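# Seat the blue-taped flask in a free shaker clamp

## Task

Place the glass flask carrying blue tape into an unoccupied clamp on the shaker. Its base must sit fully down in the clamp, and the clamp's spring ring must encircle the flask's conical part. Do not grip the flask hard, push hard on its rim, or rip the foil covering its mouth. When done, every other flask must still be seated. Do not bend any clamp's legs or pry a spring ring off by force. Do not strike any flask hard or let one drop more than a few centimetres. Any of these breaches means failure.

## Robot and tools

Robot: two UR7e-type arms, left_arm and right_arm, each with a Robotiq 140 two-finger gripper and a wrist camera. left_arm's fingers are rigid. right_arm's fingers have a hinge and can fold. Grip with the outer quarter of the pads, near the tips. Deeper in, a narrow part may be held loosely or not at all, and a wide one may be squeezed harder than asked. Fingertips pushed into a surface fold easily unless fully closed.

Frames: the scene frame has its origin on the table top midway between the arms, +z up, +x out over the table, and left_arm on the +y side. Base origins: left_arm at (-0.059, +0.376, 0), right_arm at (-0.044, -0.364, 0), both almost unrotated. Each arm reports its end_effector_position (m, the point between closed pads), quaternion (wxyz) and velocities in its own base frame. cam_high and the table use the scene frame. Gripper axes: +z points along the fingers, and the fingers close along y.

The 18-number row, used by execute_actions and move: one flat list for both arms, every value in [-1, 1]. First left_arm: dx, dy, dz, rx, ry, rz, gripper position, force_limit, speed. Then the same nine for right_arm. The six pose numbers are offsets, not poses. They are measured along the current Hand target's own axes, starting from that Hand target as it stood when the action or move began. 1.0 equals 0.6 m of travel or 180 degrees of turn. rx, ry, rz together form one rotation vector. Six zeros re-request the present Hand target. Repeating a nonzero offset in a new call moves the hand further.

Gripper numbers are absolute commands. position: +1 is fully open (140 mm), about -0.8 is where the pads touch, and -1 closes until blocked. force_limit, from -1 to +1, sets the squeeze on a slow close: about 14 N at -1, 40 N at 0, 58 N at +1. speed, from -1 to +1, sets closing speed, about 30 to 250 mm/s. Faster closing grips harder, up to about 116 N. Both start at +1, so for glass send a low force_limit and speed -1. To leave a gripper unchanged, resend its previous three numbers, because a 0 is itself a command. To tighten a grip, raise force_limit and nudge position (-1 to -0.98). To loosen one, open and reclose slowly.

Tools:
- execute_actions(actions, cameras): actions is a list of actions. Each action is a table of up to 15 rows, one row per 1/30 s. A short table repeats its final row. Every row counts from the action's start pose. An empty list returns camera images and the scene number. cameras takes cam_high, cam_left_wrist, cam_right_wrist, ["all"], or [].
- move(target, speed, blend, stop_force, zero, blocking, cameras): steers each gripper in a straight line. target is either one row or a list of up to 15 rows, all offsets from the same starting Hand targets. speed is in m/s, 0.002 to 3.6, default 0.25; turning is capped at twice that in rad/s. blend is a corner radius in m for lists; 0 means stop at each point. stop_force (3 to 120 N, shared by both arms) ends an arm's path once it meets that much resistance. The arm then still presses somewhat, so leave stop_force out when backing away. zero (default true) re-zeroes the sensor first. blocking=false returns after 0.5 s and cannot be combined with stop_force. A move lasts at most 10 s and does not steer around obstacles. The result adds a move: line, ending in done, off_target, moving, held or fault. limits=paced means the pose was clipped; limits=held means steps were withheld.
- wait(seconds 0 to 10, cameras); stop(cameras) brakes a running move.
- zoom_image(camera, region [x0, y0, x1, y1] in image pixels, at most 504 by 504).
- zero_wrist_force(arm): left_arm or right_arm.
- read_manual(section): returns licence text only.
- finished_scene(scene): 1 or 2. It ends the scene for good, and the flask must stay seated without the robot.

Results: Hand target is the last commanded pose after clipping. Orientation is held within 32 degrees of the measured one. The gripper often stops short of its Hand target; send the gap as an offset. object_status codes: 0 moving, 1 blocked while opening, 2 blocked while closing (a grip), 3 reached its command or pads met. position_measured is in counts: 3 open, 75 ≈ 100 mm, 139 ≈ 60 mm, 200 ≈ 20 mm, 230 pads touching. Tool commands shows the current gripper commands. Wrist force and Wrist torque are given in the gripper's axes, plus a third line with the peak since the last shown reading. Wrist depth is a 7x7 grid of distances in mm from top-left, with rows separated by " / ". A "-" means no value, and glass is mostly seen through. Joint torques include the arm's own weight. Motion lags commands by about 0.09 s or 0.17 to 0.22 s, and fast moves overshoot.

Avoid: contact torque at the wrist joints beyond about 17 to 20 N m, or about 150 N of outside force. Either causes a 10 s fault stop. Do not aim a target past a firm contact. Keep the arms and grippers from hitting or squeezing each other, and keep paths clear of an arm's own base. Motors above 70 °C show MOTOR HOT; at 85 °C the arm brakes for 30 s or more. Do not crush the flask, bear down on its rim or foil, drop or knock flasks, bend clamp legs, or knock anything off the table.

Each tool is called after ">>>" by a JSON object that holds its "op" and its "data", one argument or row to a line.

## Session

>>> {"op": "execute_actions", "data": {
  "actions": []
}}

Scene clock: 0.00 s.
left_arm: end_effector_position=(+0.4935, +0.0709, +0.2051) position_measured=3 object_status=3 end_effector_quat_wxyz=(-0.295, +0.295, +0.908, -0.050) | right_arm: end_effector_position=(+0.7914, -0.1517, +0.3381) position_measured=3 object_status=3 end_effector_quat_wxyz=(-0.306, +0.647, +0.055, +0.696)
Joint positions: left_arm=[-0.133 -1.123 1.194 -1.035 -1.563 0.492] | right_arm=[-0.744 -0.715 1.378 -4.259 -0.362 3.902]
Joint velocities: within noise
Joint torques (N m): no reading
Wrist force (N): no reading
Wrist torque (N m): no reading
Wrist force, peak (N): no reading
Wrist depth (mm): cam_left_wrist=[2053 541 600 405 371 344 1126 / 2021 1770 640 392 360 - 310 / 1944 1722 - 370 347 323 301 / 1915 127 394 365 339 321 287 / 87 104 - 349 329 147 114 / - 392 390 340 318 298 94 / - 353 362 326 - 288 278] | cam_right_wrist=[- - 4504 3552 - - - / - - 4003 3603 3655 2402 2357 / 2547 - 4203 3880 3002 2573 1789 / - 125 4203 1648 2067 138 1704 / - 117 1764 1466 3039 145 97 / - - 3318 2834 2156 1986 102 / - 3039 2473 2102 1828 1659 -]
Hand target: left_arm +0.4935, +0.0709, +0.2051; -0.295, +0.295, +0.908, -0.050 | right_arm +0.7914, -0.1517, +0.3381; -0.306, +0.647, +0.055, +0.696
Tool commands: left_gripper/position=+1.0 left_gripper/force_limit=+1.0 left_gripper/speed=+1.0 right_gripper/position=+1.0 right_gripper/force_limit=+1.0 right_gripper/speed=+1.0

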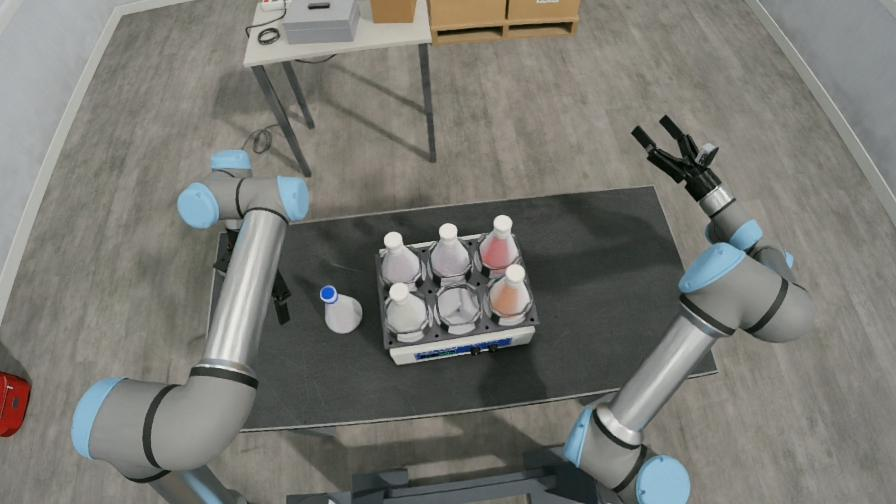

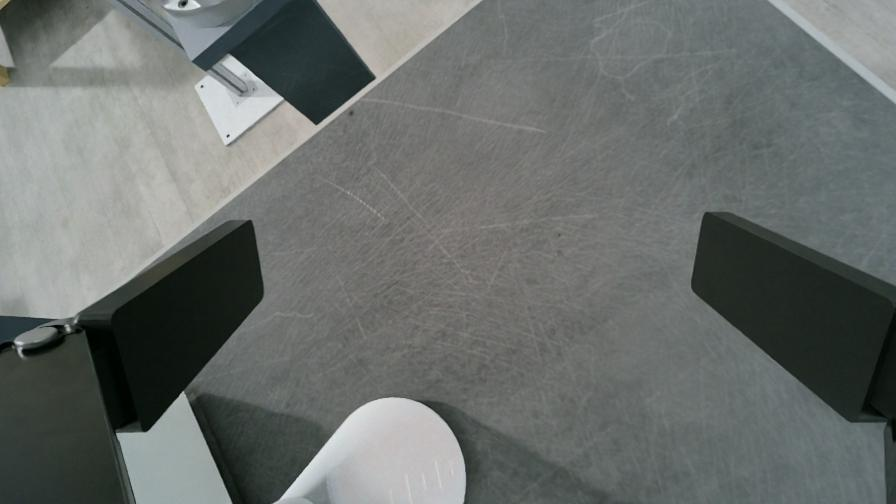

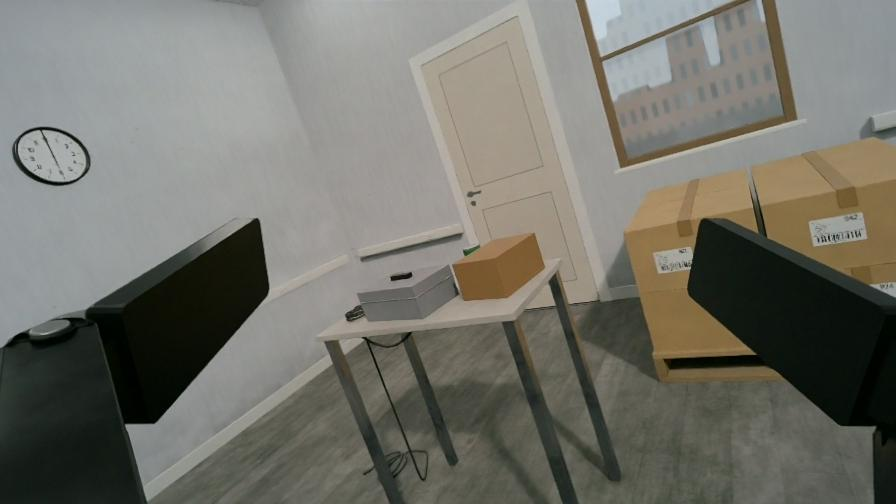

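>>> {"op": "zoom_image", "data": {
  "camera": "cam_high",
  "region": [290, 200, 560, 380]
}}

Scaled by 1.867 from the camera's 896x504 image, which has a finer 1280x720 frame.

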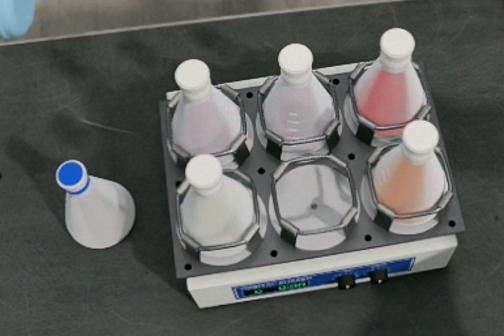

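>>> {"op": "move", "data": {
  "target": [0.192,-0.158,-0.146,-0.090,-0.172,0,0.17,-1,0,0,0,0,0,0,0,1,1,1]
}}

Scene clock: 29.30 s.
left_arm: end_effector_position=(+0.4199, +0.0506, +0.3603) position_measured=108 object_status=3 end_effector_quat_wxyz=(+0.001, +0.309, +0.951, +0.001) | right_arm: end_effector_position=(+0.7914, -0.1517, +0.3381) position_measured=3 object_status=3 end_effector_quat_wxyz=(-0.306, +0.647, +0.055, +0.696)
Joint positions: left_arm=[-0.201 -1.762 1.526 -1.338 -1.57 0.427] | right_arm=[-0.744 -0.715 1.378 -4.259 -0.362 3.902]
Joint torques (N m): left_arm=[11.91 -25.69 -29.53 -1.57 -0.96 1.03] | right_arm=[-0.22 -55.35 -15.78 0.59 -1.08 0.07]
Wrist force (N): left_arm=[-0.3 -0.5 -0.3] | right_arm=[0.1 0.2 -0.4]
Wrist torque (N m): left_arm=[-0.07 0.25 0.17] | right_arm=[0.04 -0.01 0.00]
Wrist force, peak (N): left_arm=[1.2 -1.6 -2.2] | right_arm=[0.0 0.2 -0.6]
Wrist depth (mm): cam_left_wrist=[1283 1270 465 452 454 456 1316 / 1365 - 475 478 453 472 1351 / 979 501 499 510 494 494 1418 / 537 513 132 - 141 110 530 / - 89 112 540 550 106 85 / - - 494 585 - - - / - - 442 624 1833 - -] | cam_right_wrist=[2741 - 5254 2967 2933 - - / - 3152 3764 3363 3076 - 2600 / 2449 2627 - 3552 3275 2573 1789 / 2272 126 4275 1627 3318 135 1681 / - 117 1814 1510 3192 144 97 / - 3275 3318 2866 2232 - 101 / - 3039 2547 2156 1704 1606 -]
Hand target: left_arm +0.4199, +0.0507, +0.3604; +0.001, +0.309, +0.951, +0.001 | right_arm +0.7914, -0.1517, +0.3381; -0.306, +0.647, +0.055, +0.696
Off the commanded pose: left_arm 0.000 m, 0 deg | right_arm 0.000 m, 0 deg.
move: done

>>> {"op": "move", "data": {
  "target": [0,0,0,0,0,0.856,0.17,-1,0,0,0,0,0,0,0,1,1,1],
  "speed": 0.6,
  "cameras": ["all"]
}}

Scene clock: 34.57 s.
left_arm: end_effector_position=(+0.4199, +0.0507, +0.3604) position_measured=108 object_status=3 end_effector_quat_wxyz=(+0.000, +0.996, -0.088, +0.001) | right_arm: end_effector_position=(+0.7914, -0.1517, +0.3381) position_measured=3 object_status=3 end_effector_quat_wxyz=(-0.306, +0.647, +0.055, +0.696)
Joint positions: left_arm=[-0.201 -1.762 1.526 -1.338 -1.57 3.116] | right_arm=[-0.744 -0.715 1.378 -4.259 -0.362 3.902]
Joint torques (N m): left_arm=[-0.5 -7.43 -28.86 -3.45 1.06 1.14] | right_arm=[-0.99 -55.78 -15.86 0.68 -1.07 0.05]
Wrist force (N): left_arm=[-0.2 -0.3 0.0] | right_arm=[0.0 -0.1 -0.4]
Wrist torque (N m): left_arm=[-0.04 0.23 -0.02] | right_arm=[-0.02 -0.01 0.00]
Wrist force, peak (N): left_arm=[-0.7 -0.7 -0.5] | right_arm=[0.2 0.3 -0.6]
Wrist depth (mm): cam_left_wrist=[1303 449 453 453 454 445 324 / 1387 481 475 461 476 468 340 / 1442 1410 491 505 490 503 499 / 1537 1546 131 522 158 514 1624 / 1584 89 112 1711 742 91 85 / - - 1758 1734 591 - - / - - 1833 1860 545 - -] | cam_right_wrist=[3275 - 4275 3821 3233 2741 - / 3114 3880 - 3655 2627 - - / 2497 - - 3408 2771 2156 1789 / - 125 - 1519 2252 135 1704 / - 117 1776 1425 2967 2119 97 / - - 3318 2771 2212 1986 101 / - 2866 2473 2102 1882 1638 -]
Hand target: left_arm +0.4199, +0.0507, +0.3604; +0.000, +0.996, -0.088, +0.001 | right_arm +0.7914, -0.1517, +0.3381; -0.306, +0.647, +0.055, +0.696
Off the commanded pose: left_arm 0.000 m, 0 deg | right_arm 0.000 m, 0 deg.
move: done
camera_calibration:
cam_left_wrist: T_world_to_cam=[[-0.202161, -0.97933, -0.00665684, 0.14919], [-0.926285, 0.188995, 0.326001, 0.268659], [-0.318005, 0.0720709, -0.945346, 0.616962], [0, 0, 0, 1]] pos_world=[0.475212, 0.0508661, 0.496652]

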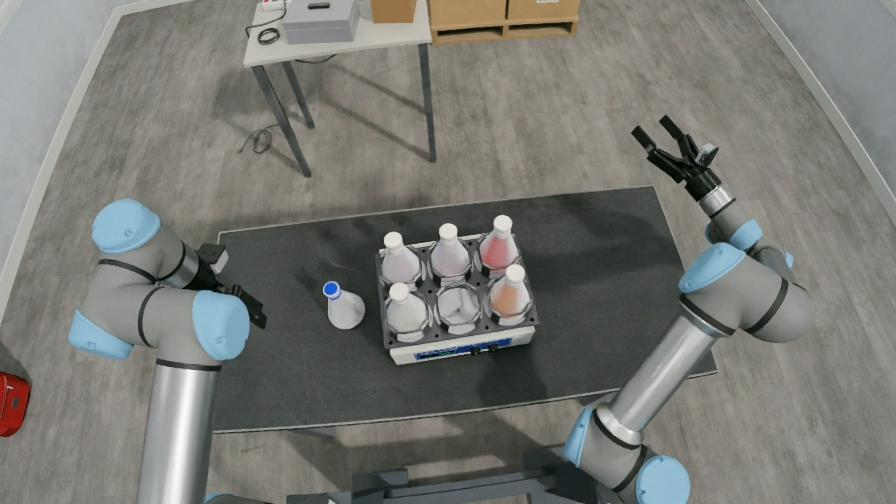

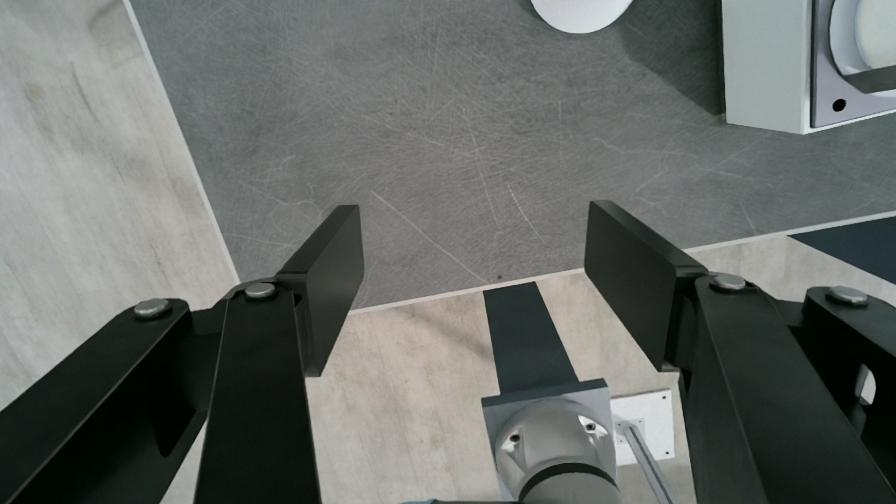

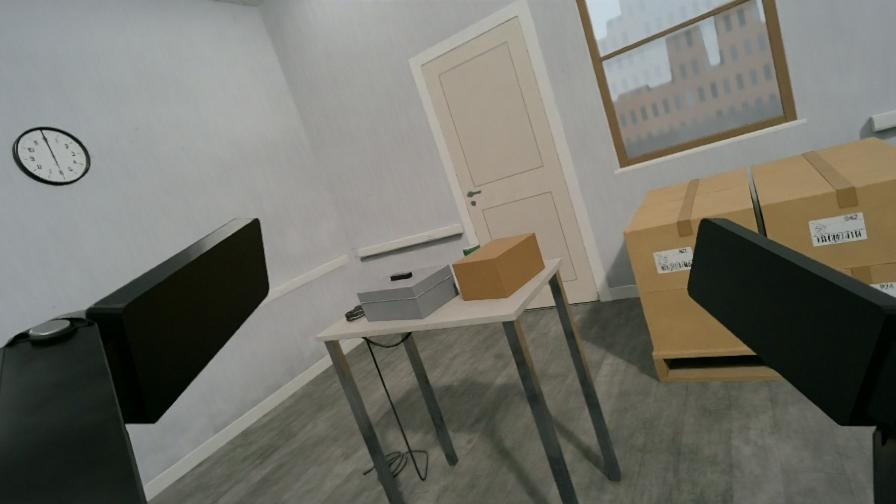

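>>> {"op": "move", "data": {
  "target": [0.013,0.179,0.24,0,0.3056,0,0.17,-1,0,0,0,0,0,0,0,1,1,1],
  "speed": 0.4,
  "cameras": ["cam_high","cam_left_wrist"]
}}

>>> {"op": "zoom_image", "data": {
  "camera": "cam_left_wrist",
  "region": [330, 0, 600, 300]
}}

Scene clock: 40.37 s.
left_arm: end_effector_position=(+0.4092, -0.0564, +0.2164) position_measured=108 object_status=3 end_effector_quat_wxyz=(+0.040, +0.883, -0.078, +0.461) | right_arm: end_effector_position=(+0.7914, -0.1517, +0.3381) position_measured=3 object_status=3 end_effector_quat_wxyz=(-0.306, +0.647, +0.055, +0.696)
Joint positions: left_arm=[-1.078 -2.682 2.741 -2.358 -0.87 2.516] | right_arm=[-0.744 -0.715 1.378 -4.259 -0.362 3.902]
Joint torques (N m): left_arm=[9.22 18.36 -21.09 -5.21 0.03 0.94] | right_arm=[-0.75 -55.32 -16.22 0.56 -1.12 0.12]
Wrist force (N): left_arm=[-0.7 0.1 -0.5] | right_arm=[0.1 0.3 -0.5]
Wrist torque (N m): left_arm=[0.05 -0.01 0.28] | right_arm=[0.05 -0.02 -0.01]
Wrist force, peak (N): left_arm=[-2.4 0.4 0.7] | right_arm=[0.1 0.4 -0.4]
Wrist depth (mm): cam_left_wrist=[2398 2354 2398 2231 2333 307 284 / 2103 530 524 251 372 282 253 / 468 460 460 431 397 266 198 / 414 417 131 - 159 228 216 / - 89 131 367 358 106 85 / - - 331 333 332 - - / - - 309 309 - - -] | cam_right_wrist=[- - - 2802 - - - / - - - 3503 3655 - - / 2802 - 2741 3114 3408 2425 1814 / - 125 - 1538 3233 135 1739 / - 117 1693 1449 2933 135 97 / - - 3233 2771 2174 2018 101 / - 2933 2522 2084 1841 1670 -]
Hand target: left_arm +0.4092, -0.0564, +0.2163; +0.040, +0.883, -0.078, +0.461 | right_arm +0.7914, -0.1517, +0.3381; -0.306, +0.647, +0.055, +0.696
Off the commanded pose: left_arm 0.000 m, 0 deg | right_arm 0.000 m, 0 deg.
move: done
camera_calibration:
cam_left_wrist: T_world_to_cam=[[-0.185771, -0.982217, -0.0271695, 0.0387001], [-0.792077, 0.166057, -0.587401, 0.467421], [0.581467, -0.0876015, -0.80884, 0.0785532], [0, 0, 0, 1]] pos_world=[0.331747, -0.0327252, 0.339152]
Images, in order (width x height): cam_high 896x504, cam_left_wrist 896x504.

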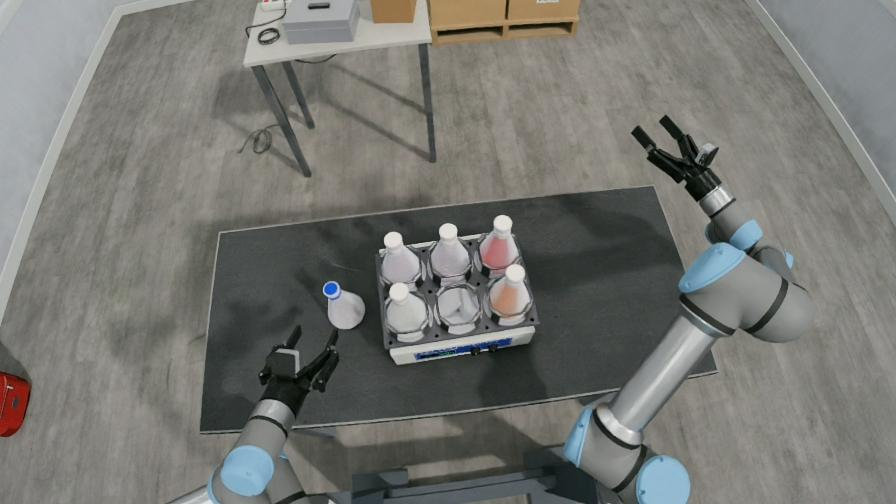

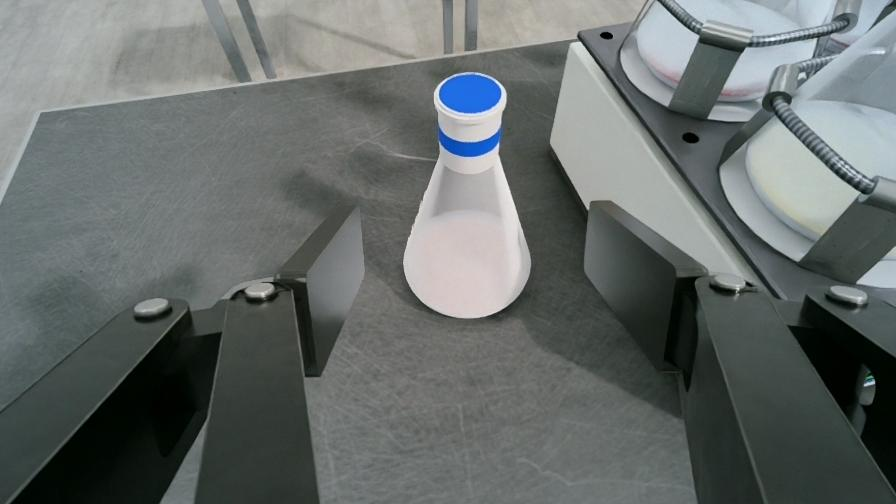

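Scaled by 1.680 from the camera's 896x504 image, which has a finer 1280x720 frame.

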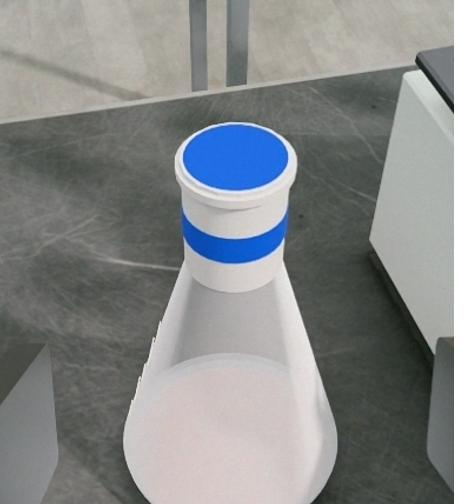

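>>> {"op": "move", "data": {
  "target": [0.049,0.002,0.264,0,0,0,0.17,-1,0,0,0,0,0,0,0,1,1,1],
  "speed": 0.12,
  "cameras": ["cam_high","cam_left_wrist"]
}}

>>> {"op": "zoom_image", "data": {
  "camera": "cam_left_wrist",
  "region": [300, 120, 660, 420]
}}

Scene clock: 51.07 s.
left_arm: end_effector_position=(+0.5535, -0.0831, +0.1500) position_measured=108 object_status=3 end_effector_quat_wxyz=(+0.040, +0.883, -0.078, +0.461) | right_arm: end_effector_position=(+0.7914, -0.1517, +0.3381) position_measured=3 object_status=3 end_effector_quat_wxyz=(-0.306, +0.647, +0.055, +0.696)
Joint positions: left_arm=[-0.58 -1.533 2.576 -3.537 -1.241 2.902] | right_arm=[-0.744 -0.715 1.378 -4.259 -0.362 3.902]
Joint torques (N m): left_arm=[-9.61 -8.41 -19.41 -2.6 1.59 -0.2] | right_arm=[-0.38 -55.09 -16.13 0.59 -1.04 0.14]
Wrist force (N): left_arm=[-0.5 0.1 -0.5] | right_arm=[0.1 0.0 -0.2]
Wrist torque (N m): left_arm=[0.03 -0.08 0.11] | right_arm=[0.01 -0.01 0.00]
Wrist force, peak (N): left_arm=[-0.4 -0.5 -1.7] | right_arm=[0.0 0.2 -0.6]
Wrist depth (mm): cam_left_wrist=[2231 2005 2175 2138 2138 2291 186 / 1944 1929 415 403 413 199 176 / 355 356 363 364 364 213 161 / 328 327 131 108 113 189 154 / 307 89 131 110 137 106 85 / - - 267 253 267 - - / - - 246 235 241 - -] | cam_right_wrist=[2547 - - 3152 2655 - - / 3076 3318 - 3709 - - - / 2712 3275 - 3233 3709 2272 1789 / - 125 4670 1566 3363 135 1751 / - 117 1764 1475 3192 144 97 / - - 3455 2771 2232 2034 101 / - 2933 2449 2156 1814 1441 -]
Hand target: left_arm +0.5535, -0.0832, +0.1500; +0.040, +0.883, -0.078, +0.461 | right_arm +0.7914, -0.1517, +0.3381; -0.306, +0.647, +0.055, +0.696
Off the commanded pose: left_arm 0.000 m, 0 deg | right_arm 0.000 m, 0 deg.
move: done
camera_calibration:
cam_left_wrist: T_world_to_cam=[[-0.185591, -0.98225, -0.0272312, 0.0374065], [-0.792244, 0.16597, -0.5872, 0.547169], [0.581296, -0.0874054, -0.808984, -0.0612666], [0, 0, 0, 1]] pos_world=[0.476048, -0.0594259, 0.272752]
Images, in order (width x height): cam_high 896x504, cam_left_wrist 896x504.

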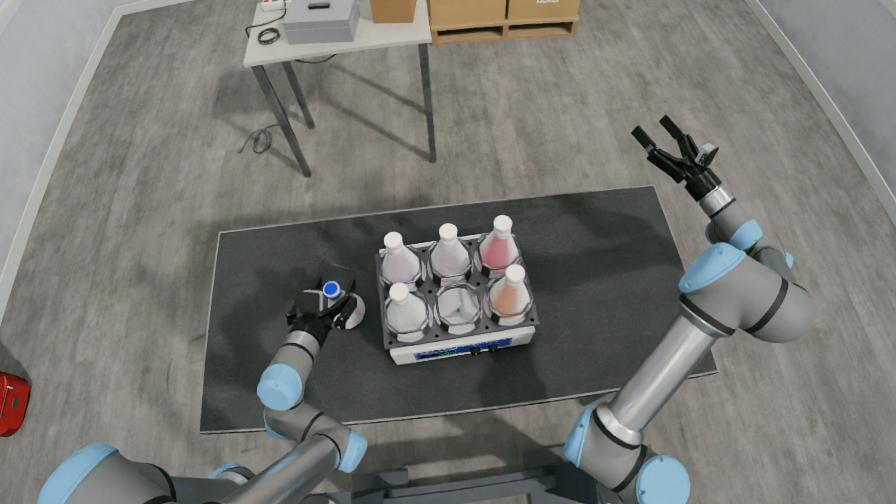

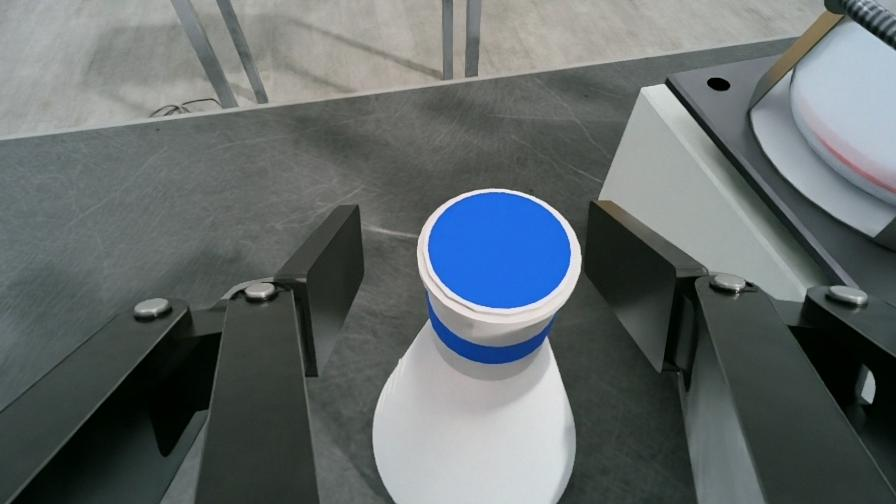

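Scaled by 1.400 from the camera's 896x504 image, which has a finer 1280x720 frame.

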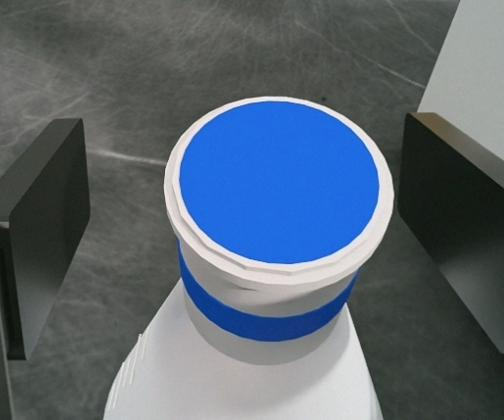

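>>> {"op": "move", "data": {
  "target": [-0.0164,0.001,0.0115,0,0,0,0.17,-1,-1,0,0,0,0,0,0,1,1,1],
  "speed": 0.1,
  "cameras": ["cam_left_wrist"]
}}

>>> {"op": "zoom_image", "data": {
  "camera": "cam_left_wrist",
  "region": [300, 120, 660, 420]
}}

Scene clock: 60.50 s.
left_arm: end_effector_position=(+0.5534, -0.0838, +0.1378) position_measured=108 object_status=3 end_effector_quat_wxyz=(+0.040, +0.883, -0.078, +0.461) end_effector_velocity=(+0.000, -0.002, +0.000) end_effector_angular_velocity=(+0.000, +0.002, -0.003) | right_arm: end_effector_position=(+0.7914, -0.1517, +0.3381) position_measured=3 object_status=3 end_effector_quat_wxyz=(-0.306, +0.647, +0.055, +0.696)
Joint positions: left_arm=[-0.582 -1.485 2.587 -3.594 -1.24 2.901] | right_arm=[-0.744 -0.715 1.378 -4.259 -0.362 3.902]
Joint velocities: left_arm=[-0.002 -0.001 -0.002 0.006 -0.002 0] | right_arm=[within noise]
Joint torques (N m): left_arm=[-6.92 -31.83 -19.02 -1.2 1.46 0.34] | right_arm=[-0.75 -54.88 -16.85 0.61 -1.01 0.11]
Wrist force (N): left_arm=[-0.4 0.0 -0.4] | right_arm=[0.0 0.3 -0.3]
Wrist torque (N m): left_arm=[0.02 -0.10 0.12] | right_arm=[0.05 -0.01 0.00]
Wrist force, peak (N): left_arm=[-0.8 0.2 -0.6] | right_arm=[-0.1 0.1 -0.5]
Wrist depth (mm): cam_left_wrist=[2156 2121 2138 2037 2156 2212 176 / 1915 397 385 394 388 205 161 / 349 350 344 105 259 212 150 / 313 311 131 94 98 190 163 / 293 89 130 107 268 106 85 / - - 251 - 253 - - / - - 235 223 231 - -] | cam_right_wrist=[- - - 3192 - - 2379 / - - - 3603 2473 2933 2497 / 2712 2967 - 3941 3275 2314 1789 / - 126 - 1510 3318 135 1727 / - 117 1596 1475 3114 2067 97 / - 2655 3318 3076 1986 2002 101 / - 2967 2497 1955 1801 1638 -]
Hand target: left_arm +0.5535, -0.0838, +0.1379; +0.040, +0.883, -0.078, +0.461 | right_arm +0.7914, -0.1517, +0.3381; -0.306, +0.647, +0.055, +0.696
Off the commanded pose: left_arm 0.000 m, 0 deg | right_arm 0.000 m, 0 deg.
move: done
camera_calibration:
cam_left_wrist: T_world_to_cam=[[-0.185749, -0.982217, -0.0273197, 0.0364864], [-0.792289, 0.16616, -0.587085, 0.540125], [0.581185, -0.0874051, -0.809064, -0.0711235], [0, 0, 0, 1]] pos_world=[0.476048, -0.0601263, 0.260553]
Images, in order (width x height): cam_left_wrist 896x504.

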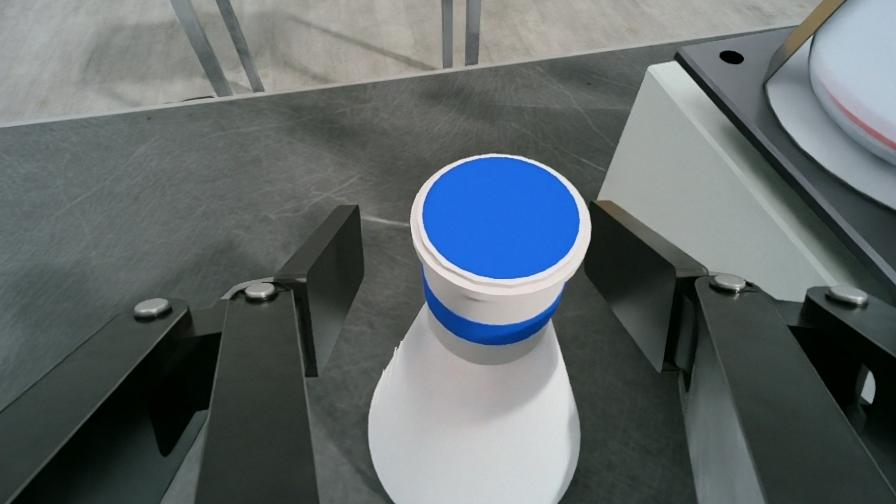

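Scaled by 1.400 from the camera's 896x504 image, which has a finer 1280x720 frame.

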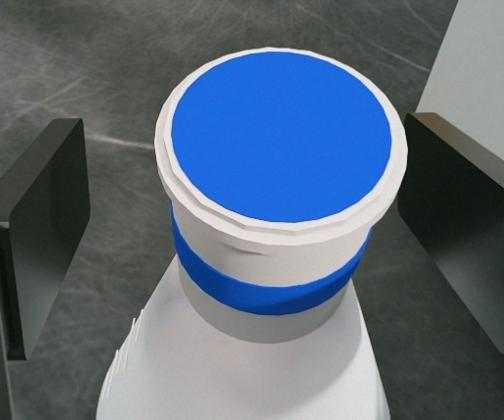

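>>> {"op": "move", "data": {
  "target": [0.0096,-0.0015,-0.0067,0,0,0,0.17,-1,-1,0,0,0,0,0,0,1,1,1],
  "speed": 0.1
}}

>>> {"op": "move", "data": {
  "target": [0,0,0,0,0,0,-1,-1,-1,0,0,0,0,0,0,1,1,1],
  "cameras": ["cam_left_wrist"]
}}

>>> {"op": "zoom_image", "data": {
  "camera": "cam_left_wrist",
  "region": [300, 120, 660, 420]
}}

Scene clock: 65.73 s.
left_arm: end_effector_position=(+0.5536, -0.0829, +0.1451) position_measured=108 object_status=3 end_effector_quat_wxyz=(+0.040, +0.883, -0.078, +0.461) | right_arm: end_effector_position=(+0.7914, -0.1517, +0.3381) position_measured=3 object_status=3 end_effector_quat_wxyz=(-0.306, +0.647, +0.055, +0.696)
Joint positions: left_arm=[-0.579 -1.513 2.58 -3.561 -1.242 2.903] | right_arm=[-0.744 -0.715 1.378 -4.259 -0.362 3.902]
Joint torques (N m): left_arm=[8.07 -5.1 -15.44 -5.49 -0.36 0.76] | right_arm=[-0.29 -54.89 -16.65 0.69 -1.05 0.2]
Wrist force (N): left_arm=[-0.3 0.5 -0.3] | right_arm=[0.1 0.1 -0.1]
Wrist torque (N m): left_arm=[0.11 -0.11 0.12] | right_arm=[0.02 -0.03 0.00]
Wrist force, peak (N): left_arm=[-0.7 0.1 -0.6] | right_arm=[0.1 0.3 -0.4]
Wrist depth (mm): cam_left_wrist=[2086 2156 2175 2053 2156 2138 184 / 1887 1860 413 405 404 192 169 / 366 356 357 115 347 211 158 / 319 320 131 103 107 192 150 / 302 89 131 109 141 106 85 / - - 258 245 256 - - / - - 242 - 238 - -] | cam_right_wrist=[4348 - 3503 4425 - 2771 - / 2655 3363 4068 3552 3455 2741 2212 / 2522 - - 4275 3318 2771 1776 / - 125 - 1449 2252 135 1716 / - 117 1882 1449 2933 135 97 / - 3655 3764 2834 2252 1911 102 / - 2967 2272 2119 1776 1576 -]
Hand target: left_arm +0.5536, -0.0829, +0.1450; +0.040, +0.883, -0.078, +0.461 | right_arm +0.7914, -0.1517, +0.3381; -0.306, +0.647, +0.055, +0.696
Off the commanded pose: left_arm 0.000 m, 0 deg | right_arm 0.000 m, 0 deg.
move: done

Scene clock: 67.40 s.
left_arm: end_effector_position=(+0.5536, -0.0829, +0.1450) position_measured=178 object_status=0 end_effector_quat_wxyz=(+0.040, +0.883, -0.078, +0.461) | right_arm: end_effector_position=(+0.7914, -0.1517, +0.3381) position_measured=3 object_status=3 end_effector_quat_wxyz=(-0.306, +0.647, +0.055, +0.696)
Joint positions: left_arm=[-0.579 -1.513 2.581 -3.561 -1.242 2.903] | right_arm=[-0.744 -0.715 1.378 -4.259 -0.362 3.902]
Joint torques (N m): left_arm=[-9.23 -4.82 -9.27 -4.7 1.43 -0.81] | right_arm=[-0.77 -54.91 -16.77 0.6 -1.11 0.21]
Wrist force (N): left_arm=[1.3 -0.1 -1.4] | right_arm=[0.0 0.0 -0.3]
Wrist torque (N m): left_arm=[0.16 -0.20 0.26] | right_arm=[0.01 0.00 0.01]
Wrist force, peak (N): left_arm=[1.2 -0.4 -1.4] | right_arm=[0.2 0.1 -0.6]
Wrist depth (mm): cam_left_wrist=[2103 2121 2138 2156 2193 2193 183 / 1846 1860 406 406 388 192 169 / 367 360 356 363 356 211 158 / 320 343 318 105 107 211 149 / 290 - 89 110 92 82 158 / - 71 - - - - 68 / - 67 - - - - -] | cam_right_wrist=[2866 4003 - 2933 3318 - - / 3764 3455 - 3880 4068 2102 - / - - - 3363 3552 2473 1814 / - 125 - 1670 3152 138 1681 / - 117 1576 1466 3002 144 97 / - - 3114 2741 2272 2050 102 / - 2866 2497 2084 1789 1638 -]
Hand target: left_arm +0.5536, -0.0829, +0.1450; +0.040, +0.883, -0.078, +0.461 | right_arm +0.7914, -0.1517, +0.3381; -0.306, +0.647, +0.055, +0.696
Off the commanded pose: left_arm 0.000 m, 0 deg | right_arm 0.000 m, 0 deg.
move: done
camera_calibration:
cam_left_wrist: T_world_to_cam=[[-0.185726, -0.982225, -0.0272081, 0.0375636], [-0.792216, 0.166064, -0.587212, 0.544353], [0.581292, -0.0875056, -0.808976, -0.0654163], [0, 0, 0, 1]] pos_world=[0.476248, -0.0592256, 0.267752]
Images, in order (width x height): cam_left_wrist 896x504.

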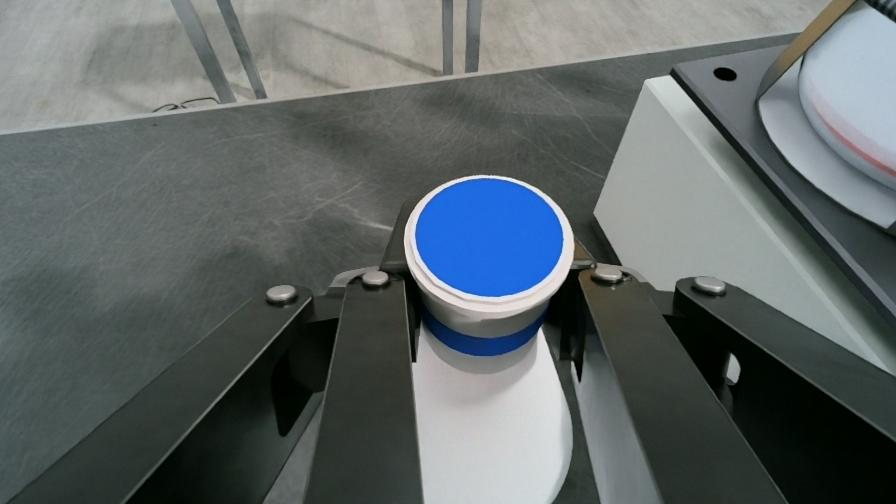

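Scaled by 1.400 from the camera's 896x504 image, which has a finer 1280x720 frame.

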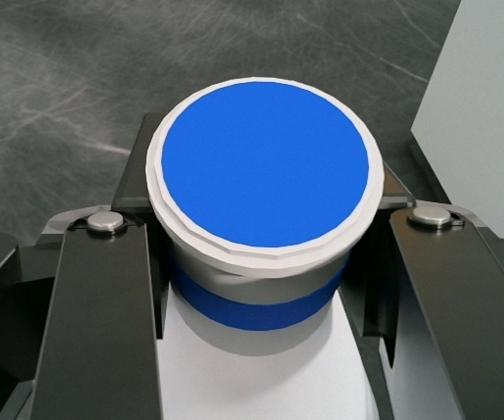

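>>> {"op": "wait", "data": {
  "seconds": 1
}}

Scene clock: 70.20 s.
left_arm: end_effector_position=(+0.5536, -0.0829, +0.1450) position_measured=178 object_status=2 end_effector_quat_wxyz=(+0.040, +0.883, -0.078, +0.461) | right_arm: end_effector_position=(+0.7914, -0.1517, +0.3381) position_measured=3 object_status=3 end_effector_quat_wxyz=(-0.306, +0.647, +0.055, +0.696)
Joint positions: left_arm=[-0.579 -1.513 2.581 -3.561 -1.242 2.903] | right_arm=[-0.744 -0.715 1.378 -4.259 -0.362 3.902]
Joint torques (N m): left_arm=[-9.38 -6.23 -10.18 -1.17 1.35 -0.73] | right_arm=[-0.8 -55.13 -16.69 0.63 -1.02 0.11]
Wrist force (N): left_arm=[1.1 0.0 -1.4] | right_arm=[-0.1 0.0 -0.2]
Wrist torque (N m): left_arm=[0.18 -0.16 0.26] | right_arm=[-0.01 0.03 0.00]
Wrist force, peak (N): left_arm=[1.0 -0.4 -1.6] | right_arm=[0.2 0.4 -0.2]
Wrist depth (mm): cam_left_wrist=[2175 2291 2271 2156 2193 2231 184 / 1873 1380 407 406 404 193 169 / 360 366 355 365 275 211 158 / 319 - 319 102 107 211 150 / 288 293 89 106 92 82 158 / - 71 - 244 - - 68 / - 67 - 226 - - -] | cam_right_wrist=[- 3709 - 4003 3233 - - / - 4275 2834 3233 2967 - - / 2741 - 5147 3455 2741 2156 1841 / - 125 3941 1433 3363 135 1716 / - 117 1693 1449 3002 144 97 / - - 3318 3002 2293 2002 102 / - 3192 2522 2050 1854 1648 -]
Hand target: left_arm +0.5536, -0.0829, +0.1450; +0.040, +0.883, -0.078, +0.461 | right_arm +0.7914, -0.1517, +0.3381; -0.306, +0.647, +0.055, +0.696
Tool commands: left_gripper/position=-1.0 left_gripper/force_limit=-1.0 left_gripper/speed=-1.0 right_gripper/position=+1.0 right_gripper/force_limit=+1.0 right_gripper/speed=+1.0
Off the commanded pose: left_arm 0.000 m, 0 deg | right_arm 0.000 m, 0 deg.
wait: 1.00 s; at rest from the start

>>> {"op": "move", "data": {
  "target": [0.0546,0,-0.0383,0,0,0,-1,-1,-1,0,0,0,0,0,0,1,1,1],
  "speed": 0.06,
  "cameras": ["cam_high","cam_left_wrist"]
}}

Scene clock: 73.73 s.
left_arm: end_effector_position=(+0.5535, -0.0829, +0.1851) position_measured=178 object_status=2 end_effector_quat_wxyz=(+0.040, +0.883, -0.078, +0.461) | right_arm: end_effector_position=(+0.7914, -0.1517, +0.3381) position_measured=3 object_status=3 end_effector_quat_wxyz=(-0.306, +0.647, +0.055, +0.696)
Joint positions: left_arm=[-0.58 -1.655 2.537 -3.376 -1.242 2.902] | right_arm=[-0.744 -0.715 1.378 -4.259 -0.362 3.902]
Joint torques (N m): left_arm=[-9.77 -7.87 -14.76 -4.84 1.76 -0.39] | right_arm=[-0.08 -54.35 -16.39 0.62 -1.08 0.14]
Wrist force (N): left_arm=[-2.4 0.1 1.0] | right_arm=[0.1 0.0 -0.2]
Wrist torque (N m): left_arm=[0.04 -0.04 0.11] | right_arm=[0.00 -0.03 0.00]
Wrist force, peak (N): left_arm=[-4.3 0.2 2.1] | right_arm=[0.2 0.4 -0.4]
Wrist depth (mm): cam_left_wrist=[2231 2175 2251 2212 2175 2212 2271 / 1959 1959 1929 1565 467 467 217 / 430 424 425 422 414 214 195 / - 360 368 103 107 201 181 / 331 340 89 109 92 82 170 / - 71 - - - - 68 / - 67 - - - - -] | cam_right_wrist=[4850 - 3709 3275 2967 3363 2272 / - - - 3603 3233 2293 2425 / 2834 - - 3503 3880 2741 1814 / - 125 3655 1659 3503 135 1670 / - 117 3941 1458 3002 144 97 / - - 3363 2771 2293 2002 102 / - 2899 2547 2084 1828 1638 -]
Hand target: left_arm +0.5535, -0.0829, +0.1850; +0.040, +0.883, -0.078, +0.461 | right_arm +0.7914, -0.1517, +0.3381; -0.306, +0.647, +0.055, +0.696
Off the commanded pose: left_arm 0.000 m, 0 deg | right_arm 0.000 m, 0 deg.
move: done
camera_calibration:
cam_left_wrist: T_world_to_cam=[[-0.185692, -0.982234, -0.0271125, 0.038572], [-0.792096, 0.16596, -0.587403, 0.567736], [0.581466, -0.0876004, -0.808841, -0.03299], [0, 0, 0, 1]] pos_world=[0.476047, -0.059225, 0.307852]
Images, in order (width x height): cam_high 896x504, cam_left_wrist 896x504.

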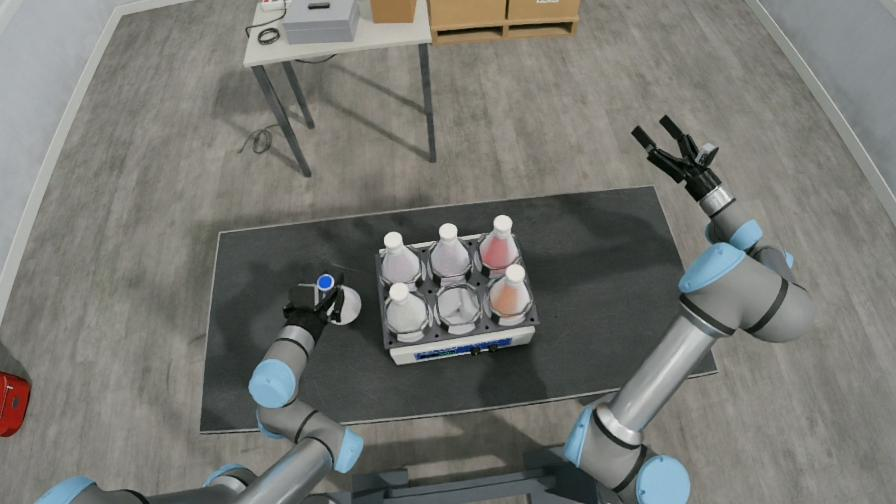

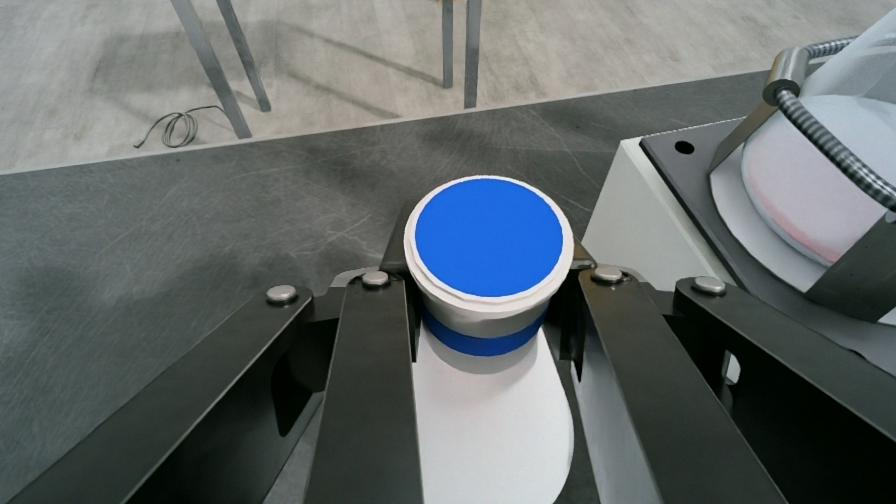

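>>> {"op": "move", "data": {
  "target": [
    [0.321,0,-0.225,0,0,0,-1,-1,-1,0,0,0,0,0,0,1,1,1],
    [0.199,0.2695,-0.399,-0.1138,0,0.0797,-1,-1,-1,0,0,0,0,0,0,1,1,1]
  ],
  "speed": 0.12,
  "blend": [0.03,0],
  "cameras": ["cam_high","cam_left_wrist"]
}}

>>> {"op": "zoom_image", "data": {
  "camera": "cam_left_wrist",
  "region": [448, 0, 896, 300]
}}

Scene clock: 87.90 s.
left_arm: end_effector_position=(+0.3989, -0.2198, +0.4196) position_measured=178 object_status=2 end_effector_quat_wxyz=(+0.139, +0.845, -0.267, +0.442) | right_arm: end_effector_position=(+0.7914, -0.1517, +0.3381) position_measured=3 object_status=3 end_effector_quat_wxyz=(-0.306, +0.647, +0.055, +0.696)
Joint positions: left_arm=[-1.084 -2.343 2.21 -2.345 -1.188 2.859] | right_arm=[-0.744 -0.715 1.378 -4.259 -0.362 3.902]
Joint torques (N m): left_arm=[-0.31 17.13 -33.98 -6.11 -0.65 1.09] | right_arm=[-0.13 -54.45 -16.93 0.57 -1.12 0.29]
Wrist force (N): left_arm=[-2.6 0.2 1.0] | right_arm=[0.0 0.3 -0.3]
Wrist torque (N m): left_arm=[0.09 0.00 0.27] | right_arm=[0.06 -0.01 0.00]
Wrist force, peak (N): left_arm=[-4.6 -0.1 2.1] | right_arm=[0.1 0.3 -0.6]
Wrist depth (mm): cam_left_wrist=[2566 2566 2619 3208 2619 2673 2592 / 2444 2333 2467 2271 562 350 2291 / 2053 2138 2037 115 507 727 - / 1820 1944 - 103 107 471 - / 1711 - 89 109 92 82 600 / - 71 - - - - 68 / - 67 - - - - -] | cam_right_wrist=[2497 - 3764 3821 2741 4670 - / 2802 - 3709 3655 3880 2741 - / 2102 - - 3603 3318 2522 1814 / - 126 - 1519 3233 135 1704 / - 117 1727 1449 3039 145 97 / - - 3363 2712 2449 2002 101 / - 2771 2497 2522 1789 1648 -]
Hand target: left_arm +0.3989, -0.2199, +0.4196; +0.139, +0.845, -0.267, +0.442 | right_arm +0.7914, -0.1517, +0.3381; -0.306, +0.647, +0.055, +0.696
Off the commanded pose: left_arm 0.000 m, 0 deg | right_arm 0.000 m, 0 deg.
move: done
camera_calibration:
cam_left_wrist: T_world_to_cam=[[-0.583449, -0.811651, -0.0284517, 0.0785007], [-0.647635, 0.486115, -0.586737, 0.618208], [0.490057, -0.323905, -0.809277, 0.219325], [0, 0, 0, 1]] pos_world=[0.338693, -0.165765, 0.542454]
Images, in order (width x height): cam_high 896x504, cam_left_wrist 896x504.

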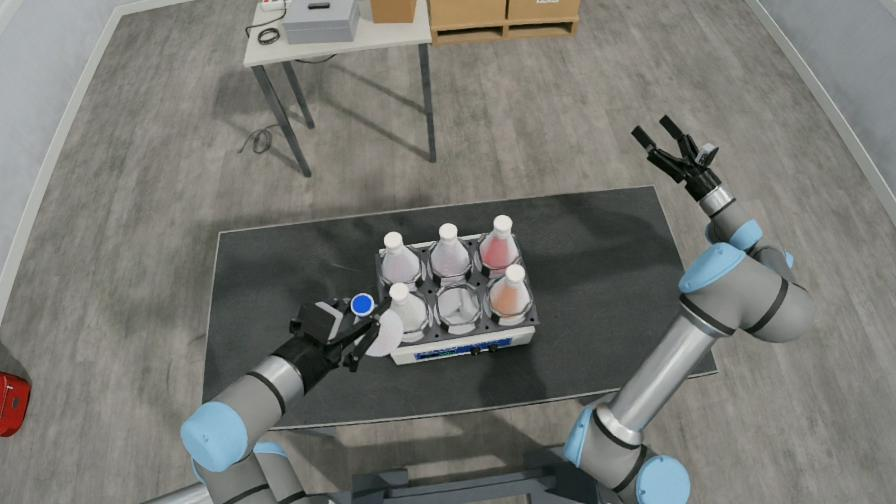

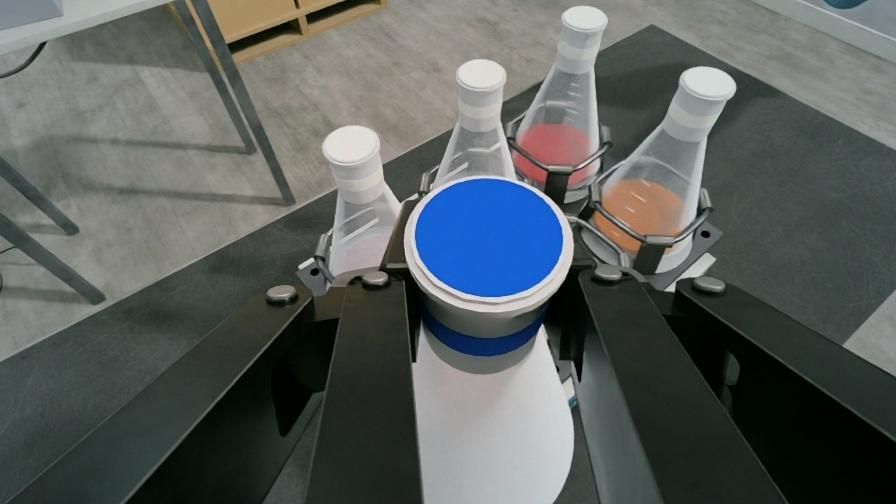

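Scaled by 1.125 from the camera's 896x504 image, which has a finer 1280x720 frame.

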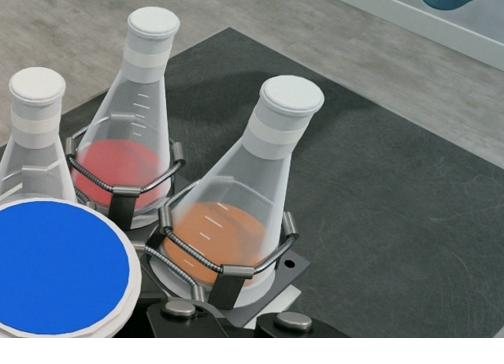

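>>> {"op": "move", "data": {
  "target": [
    [0.075,0,-0.053,0,0,0,-1,-1,-1,0,0,0,0,0,0,1,1,1],
    [0.2375,0.139,0.194,0.1138,0,-0.0797,-1,-1,-1,0,0,0,0,0,0,1,1,1]
  ],
  "speed": 0.12,
  "blend": [0.02,0],
  "cameras": ["cam_high","cam_left_wrist"]
}}

>>> {"op": "zoom_image", "data": {
  "camera": "cam_high",
  "region": [370, 200, 550, 370]
}}

>>> {"op": "zoom_image", "data": {
  "camera": "cam_left_wrist",
  "region": [300, 180, 700, 504]
}}

Scene clock: 103.83 s.
left_arm: end_effector_position=(+0.4957, -0.3899, +0.4698) position_measured=178 object_status=2 end_effector_quat_wxyz=(+0.040, +0.883, -0.078, +0.461) | right_arm: end_effector_position=(+0.7914, -0.1517, +0.3381) position_measured=3 object_status=3 end_effector_quat_wxyz=(-0.306, +0.647, +0.055, +0.696)
Joint positions: left_arm=[-1.276 -1.746 1.715 -2.117 -0.75 2.299] | right_arm=[-0.744 -0.715 1.378 -4.259 -0.362 3.902]
Joint torques (N m): left_arm=[12.35 -15.17 -31.24 -5.24 1.15 -0.82] | right_arm=[-0.84 -53.88 -17.74 0.66 -1.1 0.34]
Wrist force (N): left_arm=[-2.5 -0.1 0.8] | right_arm=[0.2 0.1 -0.2]
Wrist torque (N m): left_arm=[-0.01 -0.02 0.29] | right_arm=[0.02 -0.05 0.00]
Wrist force, peak (N): left_arm=[-4.5 0.4 2.4] | right_arm=[0.1 0.3 -0.4]
Wrist depth (mm): cam_left_wrist=[2673 2566 2759 2789 2820 2619 2759 / 2444 2376 2333 2398 2291 2333 2175 / 2156 2070 2193 1989 2053 2103 2037 / 1915 1974 1929 103 105 677 703 / 1677 - 89 109 92 82 620 / - 71 - 250 - - 68 / - 67 - - - - -] | cam_right_wrist=[3233 - 5604 3408 - 2627 - / - - 5366 3655 2802 2272 2712 / 2712 2627 - 3455 3764 2272 1814 / - 127 5254 1576 2137 135 1739 / - 117 1681 1449 3076 2084 101 / - - 3503 2899 2272 2067 101 / - 2741 2547 2102 1789 1659 -]
Hand target: left_arm +0.4958, -0.3899, +0.4698; +0.040, +0.883, -0.078, +0.461 | right_arm +0.7914, -0.1517, +0.3381; -0.306, +0.647, +0.055, +0.696
Off the commanded pose: left_arm 0.000 m, 0 deg | right_arm 0.000 m, 0 deg.
move: done
camera_calibration:
cam_left_wrist: T_world_to_cam=[[-0.185885, -0.982192, -0.0273218, -0.265768], [-0.792211, 0.166263, -0.587161, 0.740155], [0.581247, -0.0874999, -0.809009, 0.20423], [0, 0, 0, 1]] pos_world=[0.418248, -0.366226, 0.592553]
Images, in order (width x height): cam_high 896x504, cam_left_wrist 896x504.

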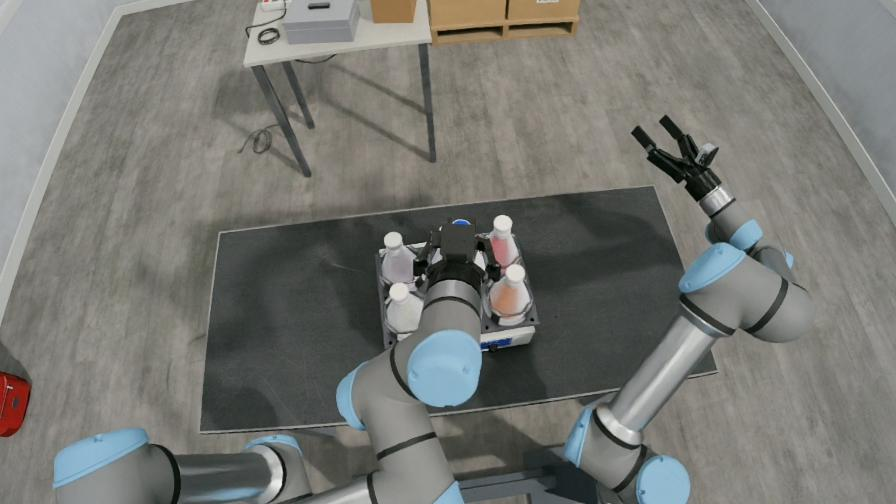

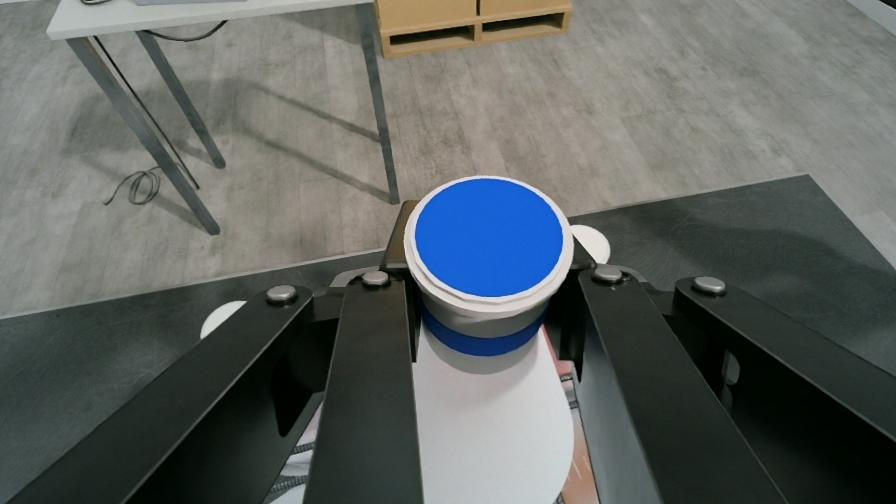

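Scaled by 2.800 from the camera's 896x504 image, which has a finer 1280x720 frame.

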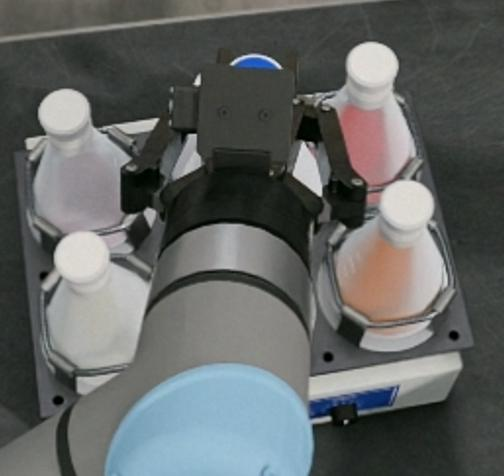

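Scaled by 1.260 from the camera's 896x504 image, which has a finer 1280x720 frame.

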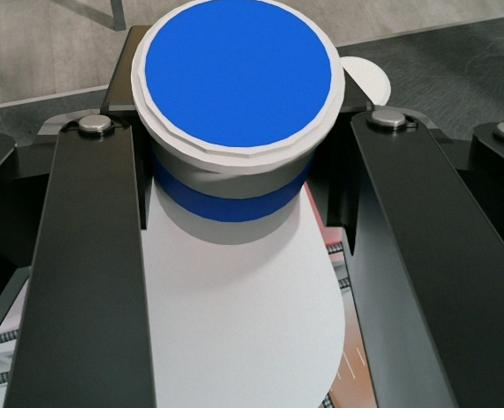

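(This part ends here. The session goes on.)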